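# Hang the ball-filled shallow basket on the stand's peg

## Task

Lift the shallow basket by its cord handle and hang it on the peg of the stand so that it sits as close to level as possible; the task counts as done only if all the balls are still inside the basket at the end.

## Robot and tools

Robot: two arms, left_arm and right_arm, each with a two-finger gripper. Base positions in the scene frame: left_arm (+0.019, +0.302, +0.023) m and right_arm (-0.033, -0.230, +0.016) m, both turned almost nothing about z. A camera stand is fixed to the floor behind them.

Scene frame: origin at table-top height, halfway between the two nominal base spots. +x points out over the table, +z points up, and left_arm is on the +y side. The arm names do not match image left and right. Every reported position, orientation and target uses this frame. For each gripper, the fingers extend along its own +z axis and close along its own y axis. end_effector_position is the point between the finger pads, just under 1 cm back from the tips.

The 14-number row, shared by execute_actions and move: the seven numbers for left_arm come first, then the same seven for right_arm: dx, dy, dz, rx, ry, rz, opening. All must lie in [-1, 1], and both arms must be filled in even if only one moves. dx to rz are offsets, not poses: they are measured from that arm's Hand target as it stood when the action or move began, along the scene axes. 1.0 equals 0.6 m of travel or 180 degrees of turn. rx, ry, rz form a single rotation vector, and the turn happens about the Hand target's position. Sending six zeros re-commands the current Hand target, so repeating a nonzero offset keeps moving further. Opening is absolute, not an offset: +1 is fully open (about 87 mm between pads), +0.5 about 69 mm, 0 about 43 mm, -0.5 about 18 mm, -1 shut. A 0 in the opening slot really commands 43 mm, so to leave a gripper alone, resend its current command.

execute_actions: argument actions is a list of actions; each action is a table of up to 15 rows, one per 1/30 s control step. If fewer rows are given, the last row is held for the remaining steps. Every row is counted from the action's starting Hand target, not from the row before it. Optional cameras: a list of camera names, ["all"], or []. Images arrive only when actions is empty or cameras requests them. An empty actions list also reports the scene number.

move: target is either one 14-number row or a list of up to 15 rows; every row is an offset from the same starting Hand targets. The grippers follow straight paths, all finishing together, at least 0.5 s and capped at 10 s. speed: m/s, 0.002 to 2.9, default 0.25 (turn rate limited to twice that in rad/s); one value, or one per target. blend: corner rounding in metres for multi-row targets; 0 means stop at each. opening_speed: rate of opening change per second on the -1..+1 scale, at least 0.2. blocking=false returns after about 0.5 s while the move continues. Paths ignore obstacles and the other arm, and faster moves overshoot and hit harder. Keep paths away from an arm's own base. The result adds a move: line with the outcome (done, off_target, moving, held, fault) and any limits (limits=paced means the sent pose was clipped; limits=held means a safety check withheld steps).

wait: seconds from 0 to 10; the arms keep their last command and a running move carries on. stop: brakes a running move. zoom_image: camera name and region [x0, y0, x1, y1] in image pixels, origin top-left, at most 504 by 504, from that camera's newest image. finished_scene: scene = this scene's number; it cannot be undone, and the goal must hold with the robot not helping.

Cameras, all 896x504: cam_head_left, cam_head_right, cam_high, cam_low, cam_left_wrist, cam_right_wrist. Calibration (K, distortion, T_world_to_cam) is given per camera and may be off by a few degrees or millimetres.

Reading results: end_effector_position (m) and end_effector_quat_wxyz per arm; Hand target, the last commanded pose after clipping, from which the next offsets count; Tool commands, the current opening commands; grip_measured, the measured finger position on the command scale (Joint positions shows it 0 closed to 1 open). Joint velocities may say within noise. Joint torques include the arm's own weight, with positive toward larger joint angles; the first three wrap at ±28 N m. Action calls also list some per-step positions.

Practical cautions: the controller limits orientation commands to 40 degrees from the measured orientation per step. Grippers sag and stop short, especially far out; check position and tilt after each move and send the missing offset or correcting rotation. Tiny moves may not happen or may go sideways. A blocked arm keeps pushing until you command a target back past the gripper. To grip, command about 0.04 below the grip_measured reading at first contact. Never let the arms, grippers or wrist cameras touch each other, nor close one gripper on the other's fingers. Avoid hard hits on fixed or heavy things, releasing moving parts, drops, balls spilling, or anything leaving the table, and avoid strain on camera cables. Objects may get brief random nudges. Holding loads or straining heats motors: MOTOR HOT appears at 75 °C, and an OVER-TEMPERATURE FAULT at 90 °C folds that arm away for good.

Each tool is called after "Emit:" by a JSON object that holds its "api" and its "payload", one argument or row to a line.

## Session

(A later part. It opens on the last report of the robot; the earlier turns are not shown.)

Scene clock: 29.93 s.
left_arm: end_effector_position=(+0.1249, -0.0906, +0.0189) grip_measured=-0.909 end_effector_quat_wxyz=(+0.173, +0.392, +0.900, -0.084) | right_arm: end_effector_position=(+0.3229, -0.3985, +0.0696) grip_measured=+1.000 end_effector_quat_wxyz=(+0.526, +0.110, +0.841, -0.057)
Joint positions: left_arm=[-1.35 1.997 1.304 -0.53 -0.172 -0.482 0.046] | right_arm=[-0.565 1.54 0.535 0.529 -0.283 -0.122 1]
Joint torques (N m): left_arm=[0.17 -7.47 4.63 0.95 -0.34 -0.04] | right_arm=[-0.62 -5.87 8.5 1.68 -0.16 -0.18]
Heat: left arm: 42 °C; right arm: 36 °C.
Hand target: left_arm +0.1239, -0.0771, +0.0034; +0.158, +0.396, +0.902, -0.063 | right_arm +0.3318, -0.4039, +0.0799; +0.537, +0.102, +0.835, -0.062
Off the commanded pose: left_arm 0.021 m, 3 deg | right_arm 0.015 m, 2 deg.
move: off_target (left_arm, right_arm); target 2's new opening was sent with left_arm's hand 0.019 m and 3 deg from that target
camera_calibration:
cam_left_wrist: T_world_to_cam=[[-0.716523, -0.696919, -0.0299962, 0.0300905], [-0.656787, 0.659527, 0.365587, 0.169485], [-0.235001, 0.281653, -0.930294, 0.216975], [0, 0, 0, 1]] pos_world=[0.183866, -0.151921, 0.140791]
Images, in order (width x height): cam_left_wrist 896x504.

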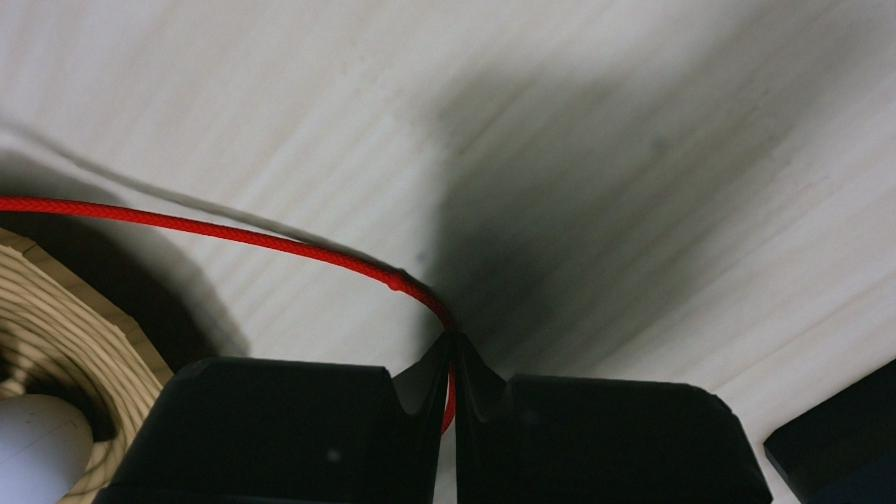

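Emit:
{"api": "move", "payload": {
  "target": [
    [0.02,0.03,0.16,0,0,0,-1,0,0,0,0,0,0,1],
    [0.08,0.1,0.27,0,0,0,-1,0,0,0,0,0,0,1],
    [0.16,0.2,0.35,0,0,0,-1,0,0,0,0,0,0,1]
  ],
  "speed": 0.08,
  "blend": [0.03,0.03,0],
  "cameras": ["all"]
}}

Scene clock: 34.20 s.
left_arm: end_effector_position=(+0.2172, +0.0427, +0.1965) grip_measured=-0.909 end_effector_quat_wxyz=(+0.138, +0.395, +0.907, -0.050) | right_arm: end_effector_position=(+0.3229, -0.3985, +0.0696) grip_measured=+1.000 end_effector_quat_wxyz=(+0.526, +0.110, +0.841, -0.057)
Joint positions: left_arm=[-0.948 1.673 1.626 -1.233 -0.052 -0.104 0.046] | right_arm=[-0.565 1.54 0.535 0.529 -0.283 -0.122 1]
Joint torques (N m): left_arm=[0.54 -9.54 10.45 0.8 -0.15 0.07] | right_arm=[-0.61 -5.74 8.42 1.7 -0.16 -0.15]
Heat: left arm: 42 °C; right arm: 36 °C.
Hand target: left_arm +0.2199, +0.0429, +0.2134; +0.158, +0.396, +0.902, -0.063 | right_arm +0.3318, -0.4039, +0.0799; +0.537, +0.102, +0.835, -0.062
Off the commanded pose: left_arm 0.017 m, 3 deg | right_arm 0.015 m, 2 deg.
move: off_target (left_arm, right_arm)
camera_calibration:
cam_left_wrist: T_world_to_cam=[[-0.713016, -0.697999, -0.0663754, 0.200842], [-0.646354, 0.617654, 0.448029, 0.0606252], [-0.271727, 0.362354, -0.891552, 0.363356], [0, 0, 0, 1]] pos_world=[0.281122, -0.0289214, 0.310119]
cam_right_wrist: T_world_to_cam=[[-0.288102, -0.957414, 0.0188565, -0.297452], [-0.886825, 0.259327, -0.38248, 0.456307], [0.361302, -0.126916, -0.923771, 0.0425436], [0, 0, 0, 1]] pos_world=[0.303597, -0.397718, 0.219438]

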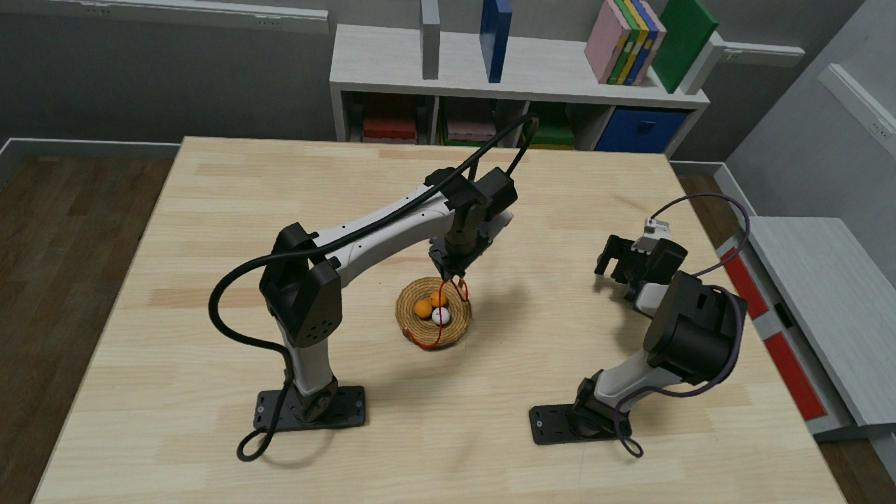

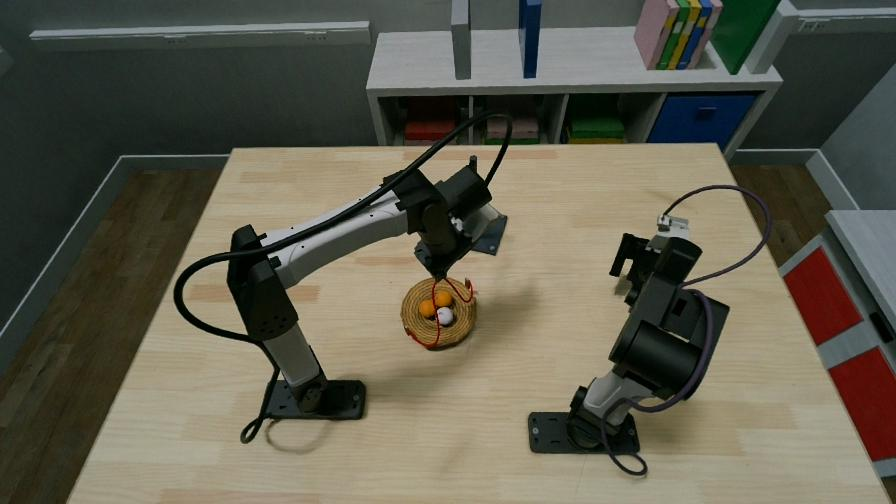

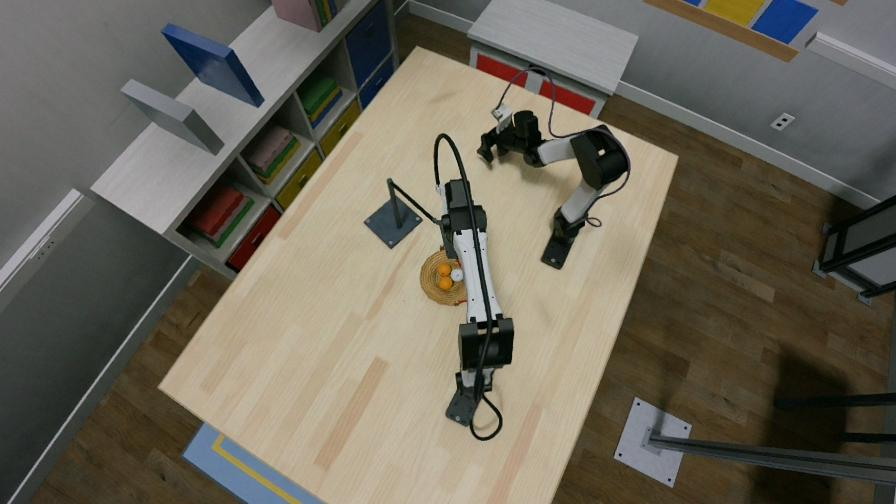

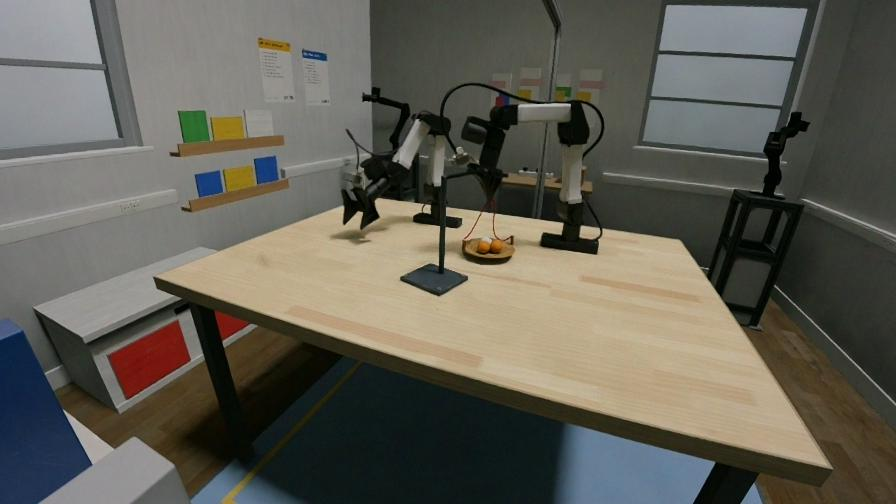

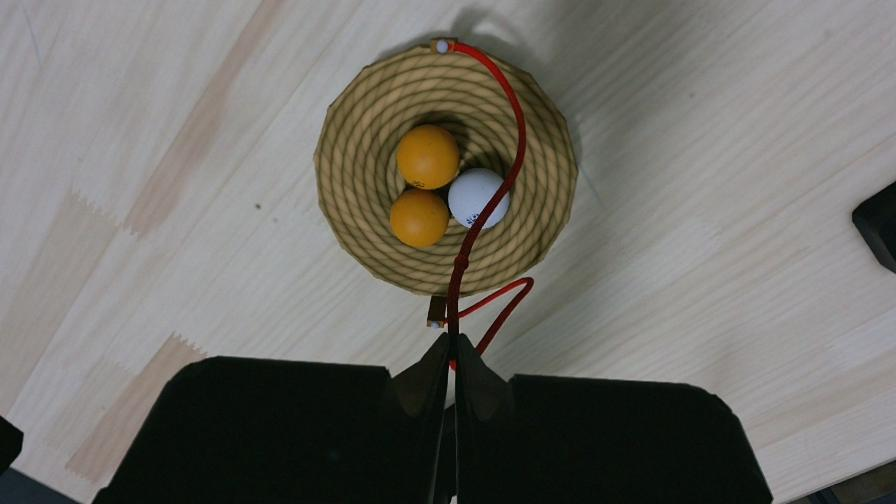

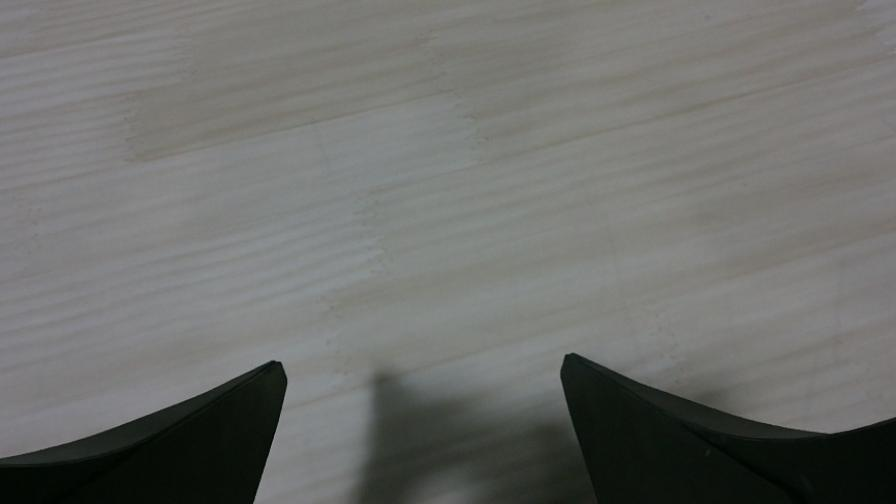

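Emit:
{"api": "move", "payload": {
  "target": [-0.03,0,0,-0.116,-0.0246,-0.318,-1,0,0,0,0,0,0,1],
  "speed": 0.15,
  "cameras": ["cam_head_left","cam_head_right","cam_high","cam_low","cam_left_wrist"]
}}

Scene clock: 38.90 s.
left_arm: end_effector_position=(+0.2032, +0.0403, +0.2113) grip_measured=-0.909 end_effector_quat_wxyz=(+0.205, +0.744, +0.577, -0.268) | right_arm: end_effector_position=(+0.3229, -0.3985, +0.0696) grip_measured=+1.000 end_effector_quat_wxyz=(+0.526, +0.110, +0.841, -0.057)
Joint positions: left_arm=[-0.75 1.5 1.429 -1.14 0.6 0.974 0.046] | right_arm=[-0.565 1.54 0.535 0.529 -0.283 -0.122 1]
Joint torques (N m): left_arm=[0.5 -6.6 7.42 0.87 0.32 0.11] | right_arm=[-0.57 -5.93 8.55 1.68 -0.15 -0.14]
Heat: left arm: 42 °C; right arm: 37 °C.
Hand target: left_arm +0.2019, +0.0429, +0.2133; +0.208, +0.746, +0.572, -0.272 | right_arm +0.3318, -0.4039, +0.0799; +0.537, +0.102, +0.835, -0.062
Off the commanded pose: left_arm 0.004 m, 1 deg | right_arm 0.015 m, 2 deg.
move: off_target (right_arm)
camera_calibration:
cam_left_wrist: T_world_to_cam=[[-0.976765, 0.212254, -0.0296512, 0.199274], [0.209728, 0.975137, 0.0715658, -0.0625031], [0.0441041, 0.0636842, -0.996995, 0.343647], [0, 0, 0, 1]] pos_world=[0.192596, -0.00323246, 0.352996]
Images, in order (width x height): cam_head_left 896x504, cam_head_right 896x504, cam_high 896x504, cam_low 896x504, cam_left_wrist 896x504.

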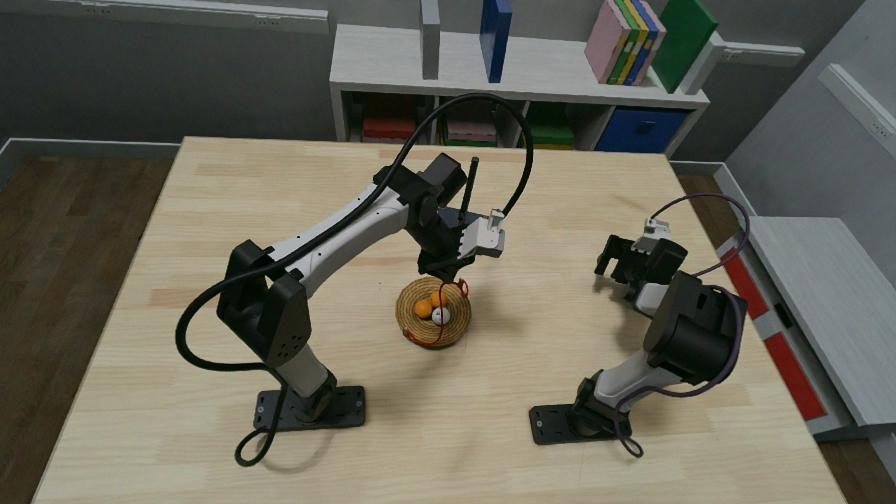

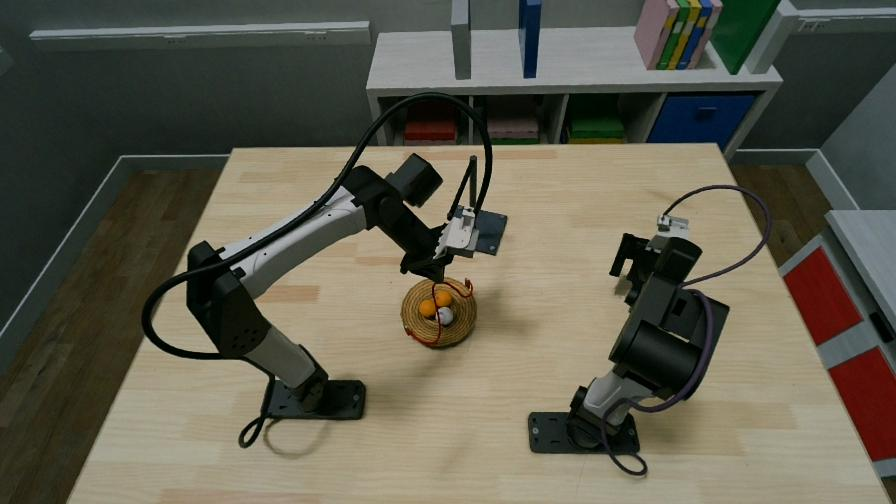

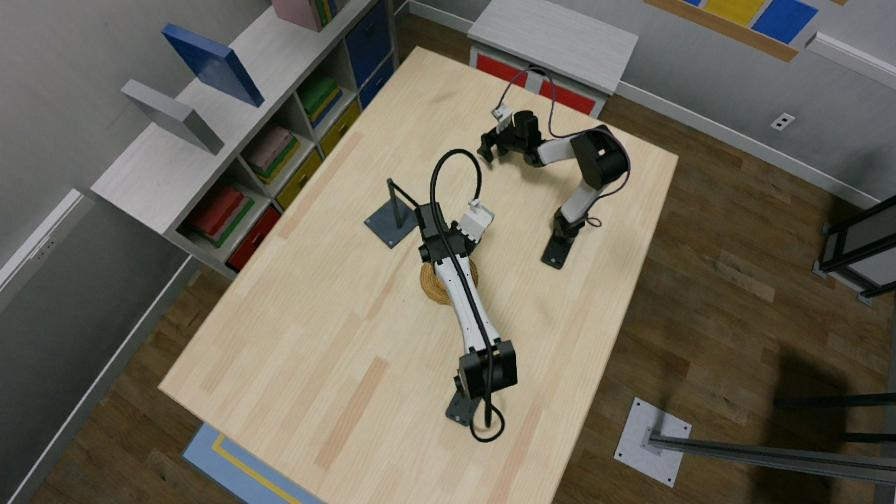

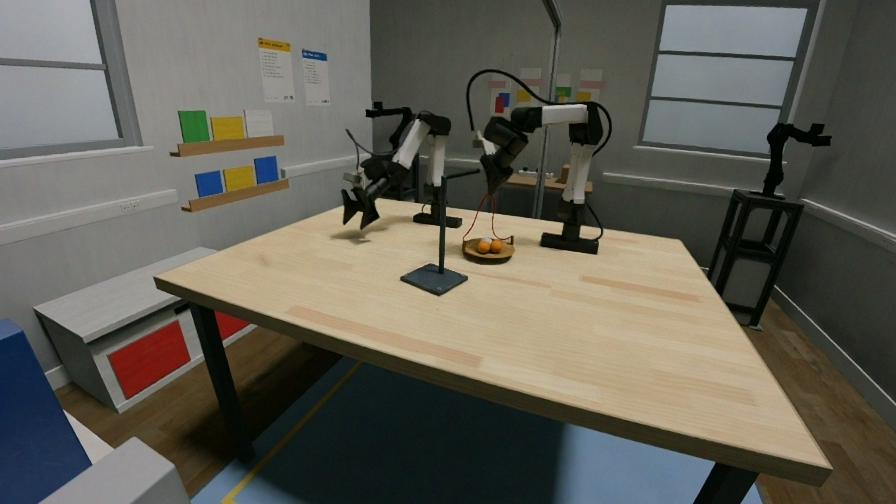

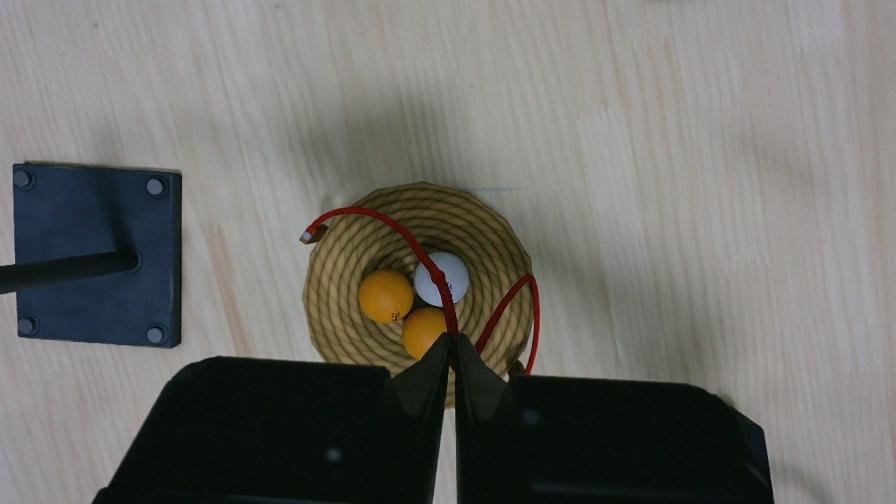

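Emit:
{"api": "move", "payload": {
  "target": [
    [0.036,-0.008,0.0,0,0,0,-1,0,0,0,0,0,0,1],
    [0.036,-0.008,0.06,0,0,0,-1,0,0,0,0,0,0,1]
  ],
  "speed": 0.04,
  "cameras": ["cam_head_right","cam_low","cam_left_wrist"]
}}

Scene clock: 41.60 s.
left_arm: end_effector_position=(+0.2189, +0.0402, +0.2466) grip_measured=-0.909 end_effector_quat_wxyz=(+0.204, +0.744, +0.577, -0.269) | right_arm: end_effector_position=(+0.3229, -0.3985, +0.0696) grip_measured=+1.000 end_effector_quat_wxyz=(+0.526, +0.110, +0.841, -0.057)
Joint positions: left_arm=[-0.713 1.586 1.66 -1.31 0.614 1.017 0.046] | right_arm=[-0.565 1.54 0.535 0.529 -0.283 -0.122 1]
Joint torques (N m): left_arm=[0.46 -4.52 10.11 0.82 0.32 0.1] | right_arm=[-0.68 -5.82 8.44 1.66 -0.11 -0.18]
Heat: left arm: 43 °C; right arm: 37 °C.
Hand target: left_arm +0.2234, +0.0380, +0.2494; +0.208, +0.746, +0.572, -0.272 | right_arm +0.3318, -0.4039, +0.0799; +0.537, +0.102, +0.835, -0.062
Off the commanded pose: left_arm 0.006 m, 1 deg | right_arm 0.015 m, 2 deg.
move: off_target (right_arm)
camera_calibration:
cam_left_wrist: T_world_to_cam=[[-0.976596, 0.213245, -0.0280686, 0.215343], [0.210822, 0.974908, 0.0714709, -0.0683819], [0.0426051, 0.0638807, -0.997048, 0.378481], [0, 0, 0, 1]] pos_world=[0.208594, -0.00343239, 0.388295]
Images, in order (width x height): cam_head_right 896x504, cam_low 896x504, cam_left_wrist 896x504.

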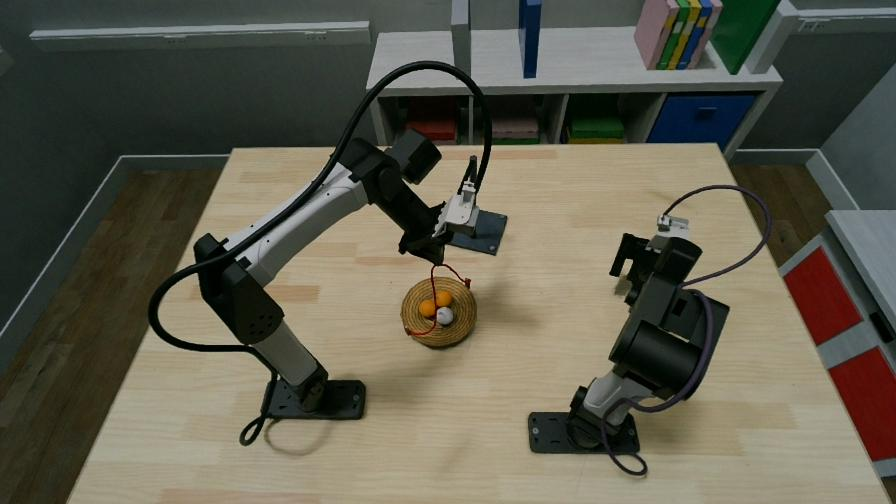

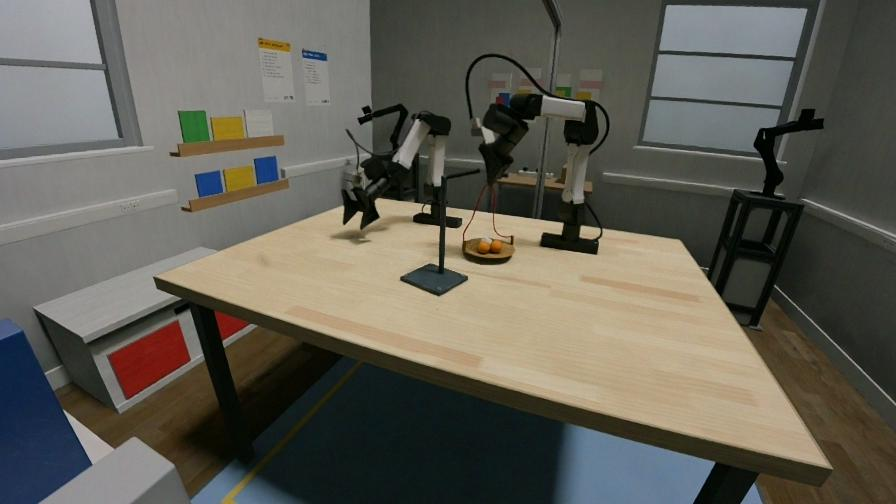

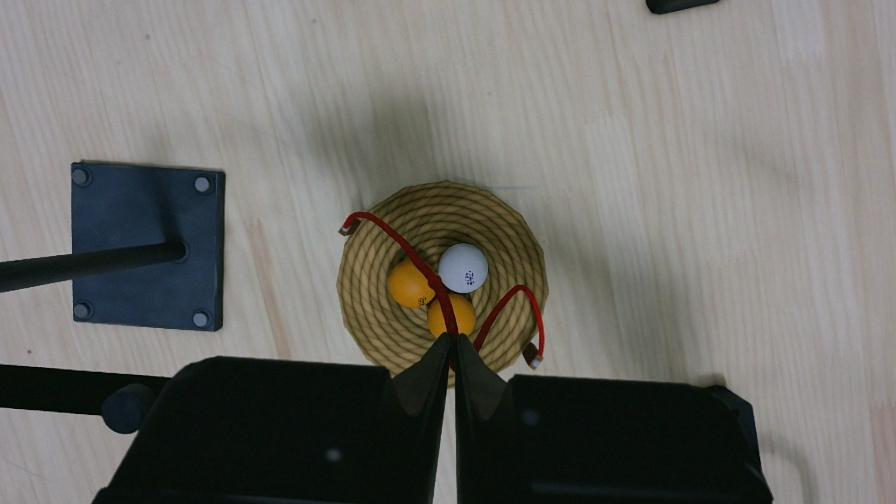

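Emit:
{"api": "move", "payload": {
  "target": [
    [-0.035,0,0.0,0,0,0,-1,0,0,0,0,0,0,1],
    [-0.035,0,0.12,0,0,0,-1,0,0,0,0,0,0,1]
  ],
  "speed": 0.04,
  "cameras": ["cam_head_right","cam_low","cam_left_wrist"]
}}

Scene clock: 45.10 s.
left_arm: end_effector_position=(+0.2022, +0.0423, +0.3162) grip_measured=-0.909 end_effector_quat_wxyz=(+0.213, +0.743, +0.575, -0.269) | right_arm: end_effector_position=(+0.3229, -0.3985, +0.0696) grip_measured=+1.000 end_effector_quat_wxyz=(+0.526, +0.110, +0.841, -0.057)
Joint positions: left_arm=[-0.745 1.641 2.019 -1.573 0.605 0.976 0.046] | right_arm=[-0.565 1.54 0.535 0.529 -0.283 -0.122 1]
Joint torques (N m): left_arm=[-1.11 -4.88 9.5 0.95 0.2 -0.21] | right_arm=[-0.66 -5.87 8.47 1.7 -0.14 -0.15]
Heat: left arm: 43 °C; right arm: 37 °C.
Hand target: left_arm +0.2025, +0.0381, +0.3214; +0.208, +0.746, +0.572, -0.272 | right_arm +0.3318, -0.4039, +0.0799; +0.537, +0.102, +0.835, -0.062
Off the commanded pose: left_arm 0.007 m, 1 deg | right_arm 0.015 m, 2 deg.
joint sent to its limit (left arm) — joint 4 (wrist pitch), lower limit. The joint targets still meet the commanded pose.
move: off_target (right_arm)
camera_calibration:
cam_left_wrist: T_world_to_cam=[[-0.976724, 0.210305, -0.0422262, 0.205097], [0.207619, 0.976352, 0.0602649, -0.0677742], [0.0539016, 0.0500951, -0.997289, 0.446868], [0, 0, 0, 1]] pos_world=[0.190307, 0.000652753, 0.458401]
Images, in order (width x height): cam_head_right 896x504, cam_low 896x504, cam_left_wrist 896x504.

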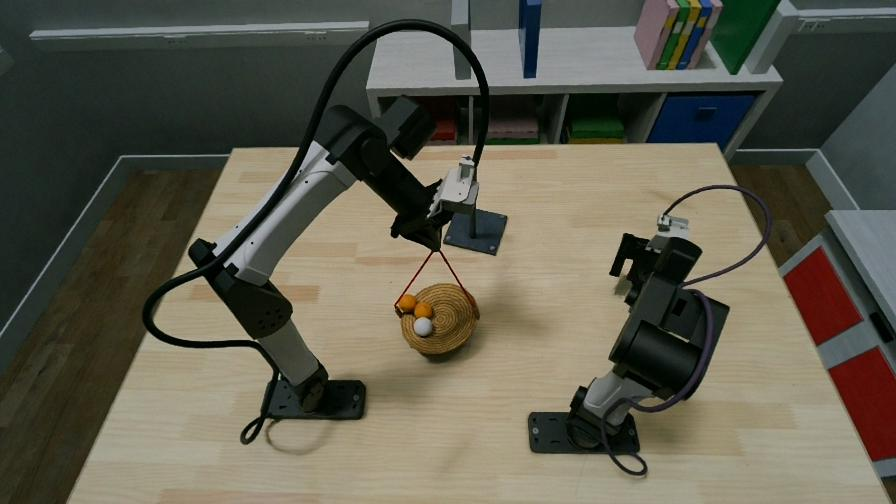

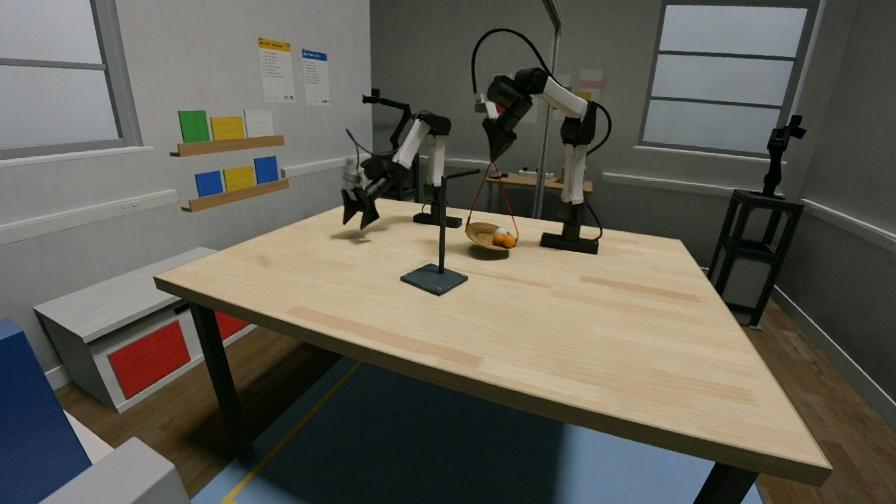

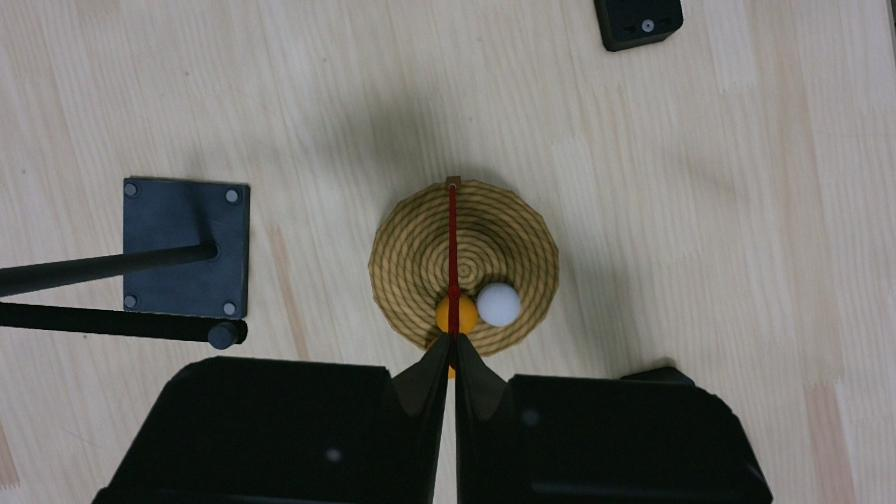

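Emit:
{"api": "move", "payload": {
  "target": [
    [0.03,0,-0.16,0,0,0,-1,0,0,0,0,0,0,1],
    [0.03,0,-0.16,-0.134,0.036,0,-1,0,0,0,0,0,0,1]
  ],
  "speed": 0.05,
  "cameras": ["cam_head_right","cam_low","cam_left_wrist"]
}}

Scene clock: 53.57 s.
left_arm: end_effector_position=(+0.2201, +0.0367, +0.2188) grip_measured=-0.909 end_effector_quat_wxyz=(+0.309, +0.666, +0.525, -0.430) | right_arm: end_effector_position=(+0.3229, -0.3985, +0.0696) grip_measured=+1.000 end_effector_quat_wxyz=(+0.526, +0.110, +0.841, -0.057)
Joint positions: left_arm=[-0.515 1.468 1.235 -0.92 1.07 1.056 0.046] | right_arm=[-0.565 1.54 0.535 0.529 -0.283 -0.122 1]
Joint torques (N m): left_arm=[0.42 -7.73 6.94 1.06 0.48 0.08] | right_arm=[-0.64 -5.68 8.4 1.68 -0.14 -0.18]
Heat: left arm: 43 °C; right arm: 37 °C.
Hand target: left_arm +0.2205, +0.0381, +0.2254; +0.327, +0.669, +0.513, -0.426 | right_arm +0.3318, -0.4039, +0.0799; +0.537, +0.102, +0.835, -0.062
Off the commanded pose: left_arm 0.007 m, 3 deg | right_arm 0.015 m, 2 deg.
move: off_target (left_arm, right_arm)
camera_calibration:
cam_left_wrist: T_world_to_cam=[[-0.977434, 0.209716, 0.02533, 0.20507], [0.188264, 0.919221, -0.345816, 0.0350427], [-0.0958072, -0.333244, -0.93796, 0.383103], [0, 0, 0, 1]] pos_world=[0.230549, 0.0524484, 0.366259]
Images, in order (width x height): cam_head_right 896x504, cam_low 896x504, cam_left_wrist 896x504.

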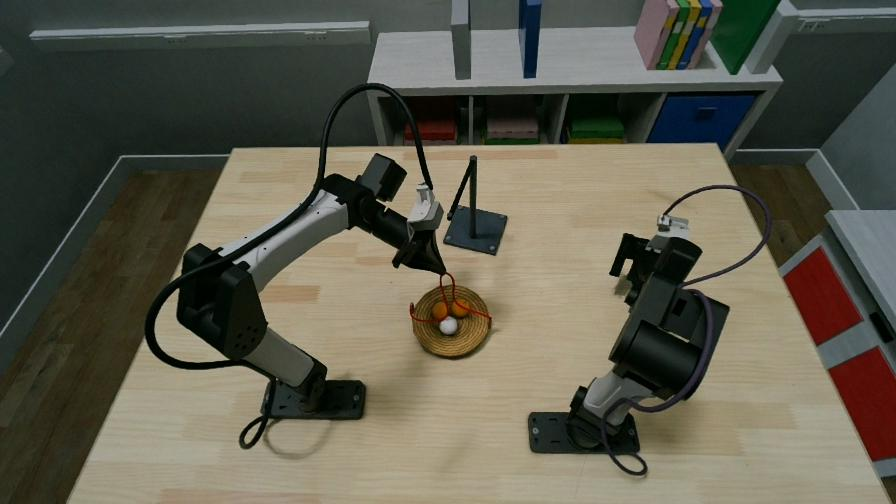

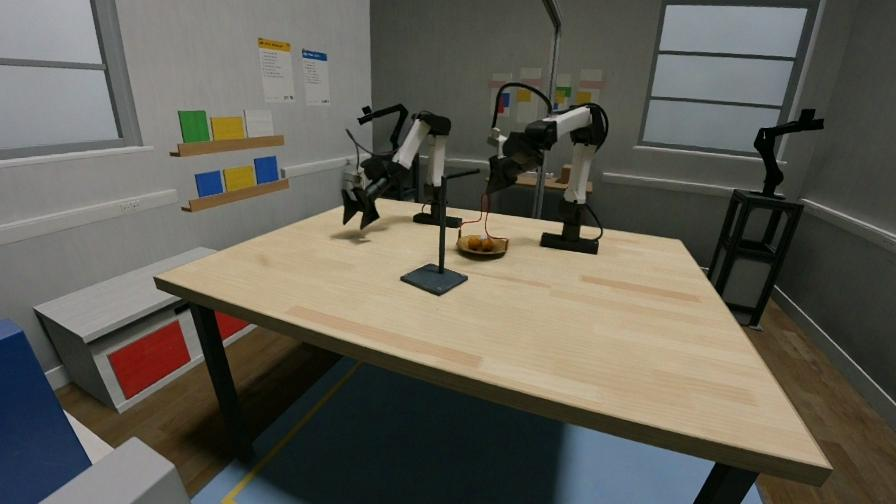

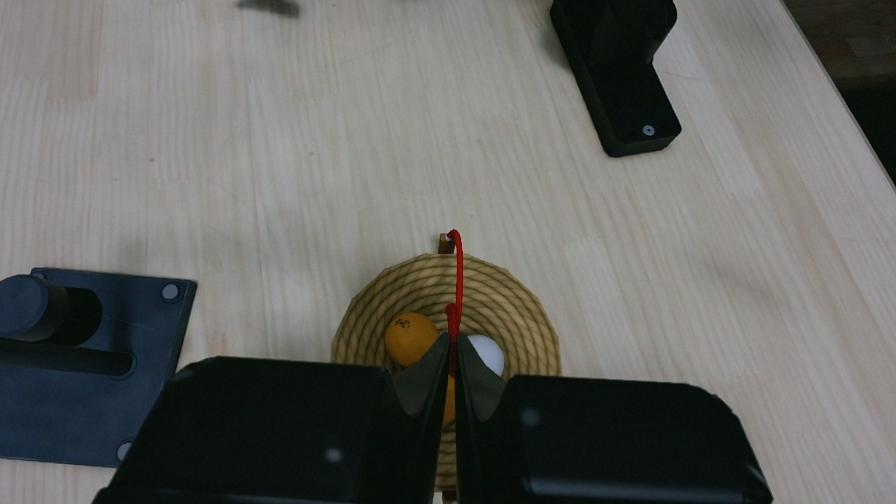

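Emit:
{"api": "move", "payload": {
  "target": [
    [-0.03,-0.018,0.0,0,0,0,-1,0,0,0,0,0,0,1],
    [-0.03,-0.018,0.018,0,0,0,-0.89,0,0,0,0,0,0,1]
  ],
  "speed": 0.03,
  "cameras": ["cam_head_right","cam_low","cam_left_wrist"]
}}

Emit:
{"api": "zoom_image", "payload": {
  "camera": "cam_low",
  "region": [420, 120, 580, 280]
}}

Scene clock: 56.17 s.
left_arm: end_effector_position=(+0.2028, +0.0291, +0.2204) grip_measured=-0.888 end_effector_quat_wxyz=(+0.311, +0.664, +0.523, -0.434) | right_arm: end_effector_position=(+0.3229, -0.3985, +0.0696) grip_measured=+1.000 end_effector_quat_wxyz=(+0.526, +0.110, +0.841, -0.057)
Joint positions: left_arm=[-0.567 1.4 1.165 -0.822 1.055 0.951 0.056] | right_arm=[-0.565 1.54 0.535 0.529 -0.283 -0.122 1]
Joint torques (N m): left_arm=[-1.13 -7.08 11.1 0.99 0.25 -0.2] | right_arm=[-0.61 -5.85 8.47 1.68 -0.14 -0.17]
Heat: left arm: 43 °C; right arm: 38 °C.
Hand target: left_arm +0.2025, +0.0273, +0.2361; +0.327, +0.669, +0.513, -0.426 | right_arm +0.3318, -0.4039, +0.0799; +0.537, +0.102, +0.835, -0.062
Off the commanded pose: left_arm 0.016 m, 2 deg | right_arm 0.015 m, 2 deg.
move: off_target (left_arm, right_arm); target 2's new opening was sent with left_arm's hand 0.016 m and 2 deg from that target
camera_calibration:
cam_left_wrist: T_world_to_cam=[[-0.977266, 0.210552, 0.024893, 0.189683], [0.188164, 0.915419, -0.355811, 0.0482733], [-0.0977045, -0.343038, -0.934226, 0.380327], [0, 0, 0, 1]] pos_world=[0.213447, 0.0463385, 0.367766]
Images, in order (width x height): cam_head_right 896x504, cam_low 896x504, cam_left_wrist 896x504.

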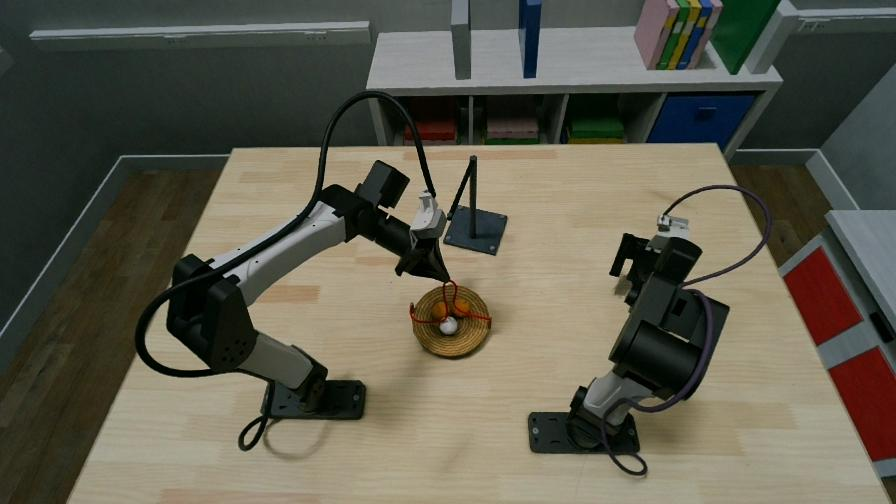

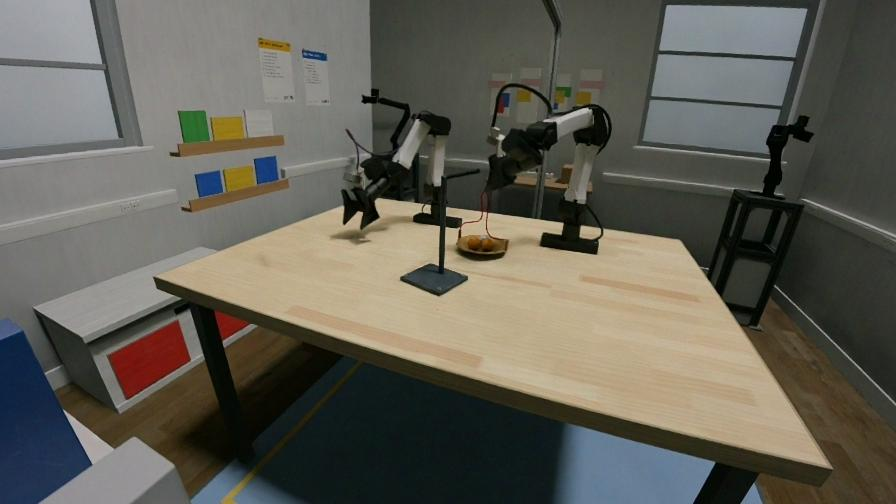

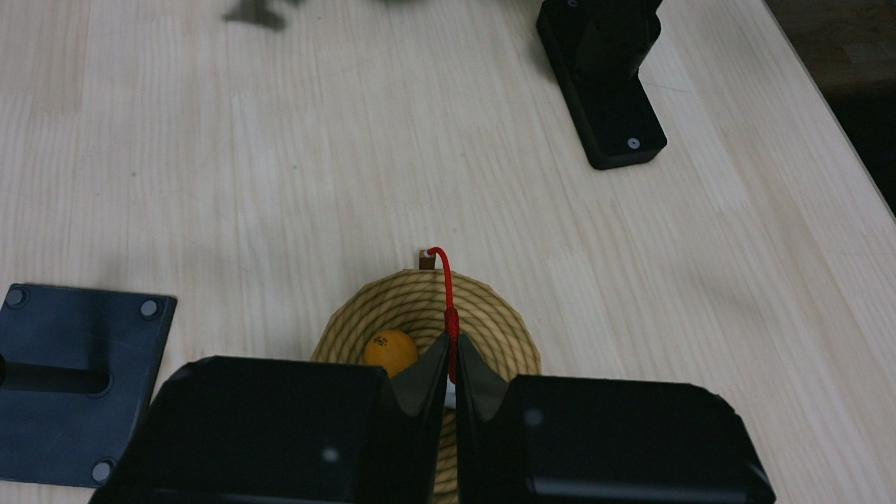

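Scaled by 3.150 from the camera's 896x504 image, which has a finer 1280x720 frame.

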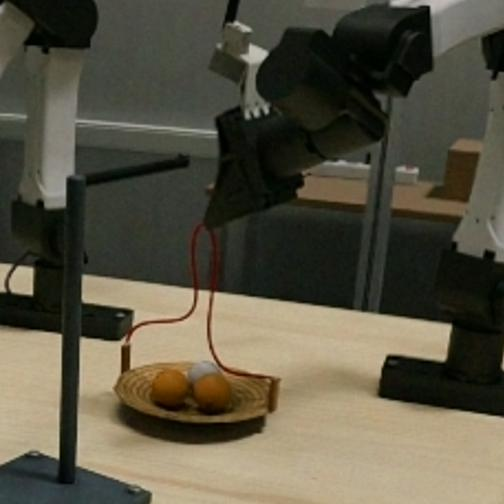

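Emit:
{"api": "move", "payload": {
  "target": [0,0,0.025,0,0,0,-0.89,0,0,0,0,0,0,1],
  "speed": 0.02,
  "cameras": ["cam_low","cam_left_wrist"]
}}

Emit:
{"api": "zoom_image", "payload": {
  "camera": "cam_low",
  "region": [420, 120, 580, 280]
}}

Scene clock: 57.53 s.
left_arm: end_effector_position=(+0.2035, +0.0287, +0.2376) grip_measured=-0.888 end_effector_quat_wxyz=(+0.314, +0.665, +0.521, -0.433) | right_arm: end_effector_position=(+0.3229, -0.3985, +0.0696) grip_measured=+1.000 end_effector_quat_wxyz=(+0.526, +0.110, +0.841, -0.057)
Joint positions: left_arm=[-0.567 1.4 1.231 -0.88 1.055 0.951 0.056] | right_arm=[-0.565 1.54 0.535 0.529 -0.283 -0.122 1]
Joint torques (N m): left_arm=[-1.09 -6.68 10.89 1 0.25 -0.17] | right_arm=[-0.58 -5.71 8.57 1.69 -0.15 -0.14]
Heat: left arm: 43 °C; right arm: 38 °C.
Hand target: left_arm +0.2025, +0.0273, +0.2511; +0.327, +0.669, +0.513, -0.426 | right_arm +0.3318, -0.4039, +0.0799; +0.537, +0.102, +0.835, -0.062
Off the commanded pose: left_arm 0.014 m, 2 deg | right_arm 0.015 m, 2 deg.
move: off_target (left_arm, right_arm)
camera_calibration:
cam_left_wrist: T_world_to_cam=[[-0.977528, 0.210042, 0.0179485, 0.1918], [0.189866, 0.914222, -0.357978, 0.0548333], [-0.0915992, -0.346526, -0.933557, 0.394922], [0, 0, 0, 1]] pos_world=[0.213253, 0.0464351, 0.384869]
Images, in order (width x height): cam_low 896x504, cam_left_wrist 896x504.

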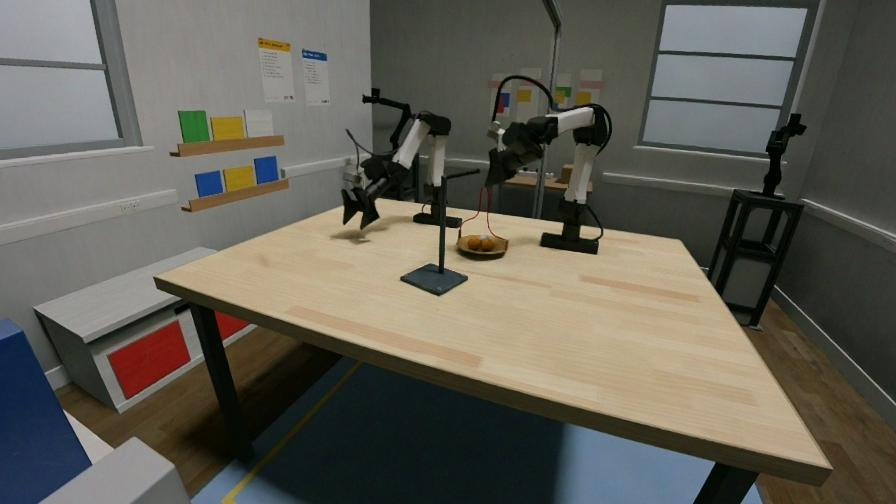

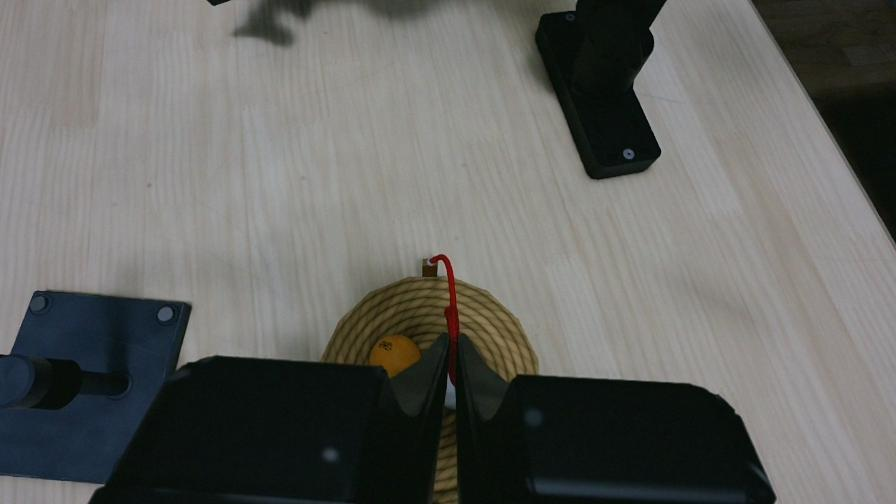

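Scaled by 3.150 from the camera's 896x504 image, which has a finer 1280x720 frame.

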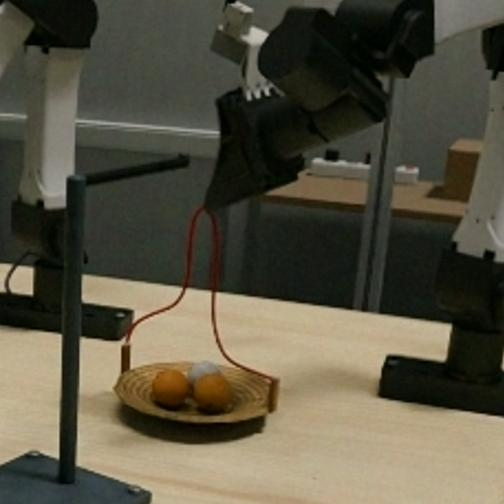

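Emit:
{"api": "move", "payload": {
  "target": [0,0,0.033,0,0,0,-0.89,0,0,0,0,0,0,1],
  "speed": 0.02,
  "cameras": ["cam_low","cam_left_wrist"]
}}

Emit:
{"api": "zoom_image", "payload": {
  "camera": "cam_low",
  "region": [420, 120, 580, 280]
}}

Scene clock: 59.17 s.
left_arm: end_effector_position=(+0.2030, +0.0292, +0.2602) grip_measured=-0.888 end_effector_quat_wxyz=(+0.318, +0.666, +0.520, -0.430) | right_arm: end_effector_position=(+0.3229, -0.3985, +0.0696) grip_measured=+1.000 end_effector_quat_wxyz=(+0.526, +0.110, +0.841, -0.057)
Joint positions: left_arm=[-0.567 1.4 1.319 -0.958 1.053 0.95 0.056] | right_arm=[-0.565 1.54 0.535 0.529 -0.283 -0.122 1]
Joint torques (N m): left_arm=[-1.02 -5.5 10.95 1.06 0.23 -0.16] | right_arm=[-0.59 -5.83 8.34 1.68 -0.13 -0.17]
Heat: left arm: 43 °C; right arm: 38 °C.
Hand target: left_arm +0.2025, +0.0273, +0.2709; +0.326, +0.669, +0.513, -0.427 | right_arm +0.3318, -0.4039, +0.0799; +0.537, +0.102, +0.835, -0.062
Off the commanded pose: left_arm 0.011 m, 1 deg | right_arm 0.015 m, 2 deg.
move: off_target (left_arm, right_arm)
camera_calibration:
cam_left_wrist: T_world_to_cam=[[-0.977876, 0.209005, 0.00870491, 0.193302], [0.191975, 0.913168, -0.359541, 0.0625031], [-0.0830951, -0.349916, -0.933089, 0.414411], [0, 0, 0, 1]] pos_world=[0.211462, 0.0475319, 0.407472]
Images, in order (width x height): cam_low 896x504, cam_left_wrist 896x504.

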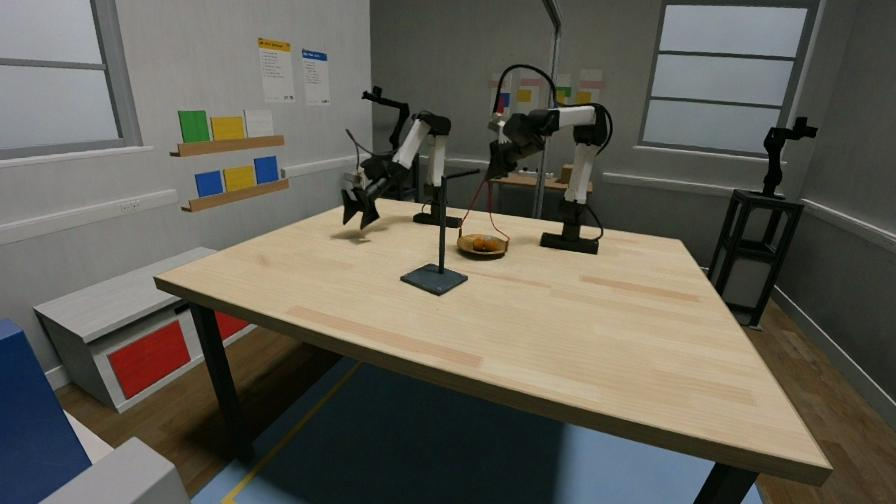

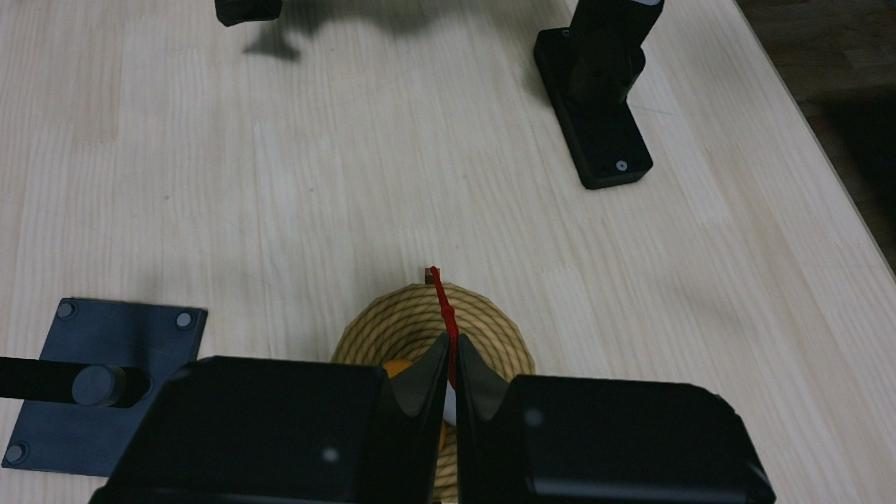

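Scaled by 3.150 from the camera's 896x504 image, which has a finer 1280x720 frame.

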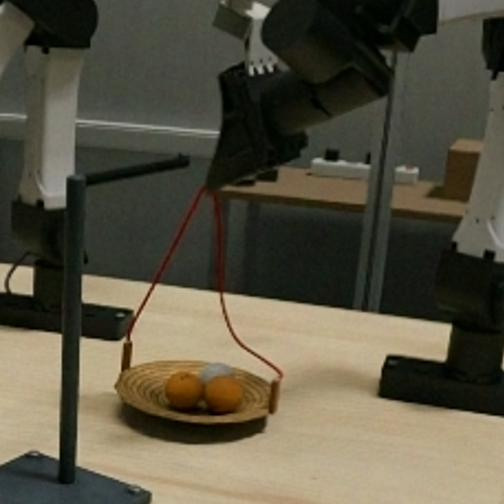

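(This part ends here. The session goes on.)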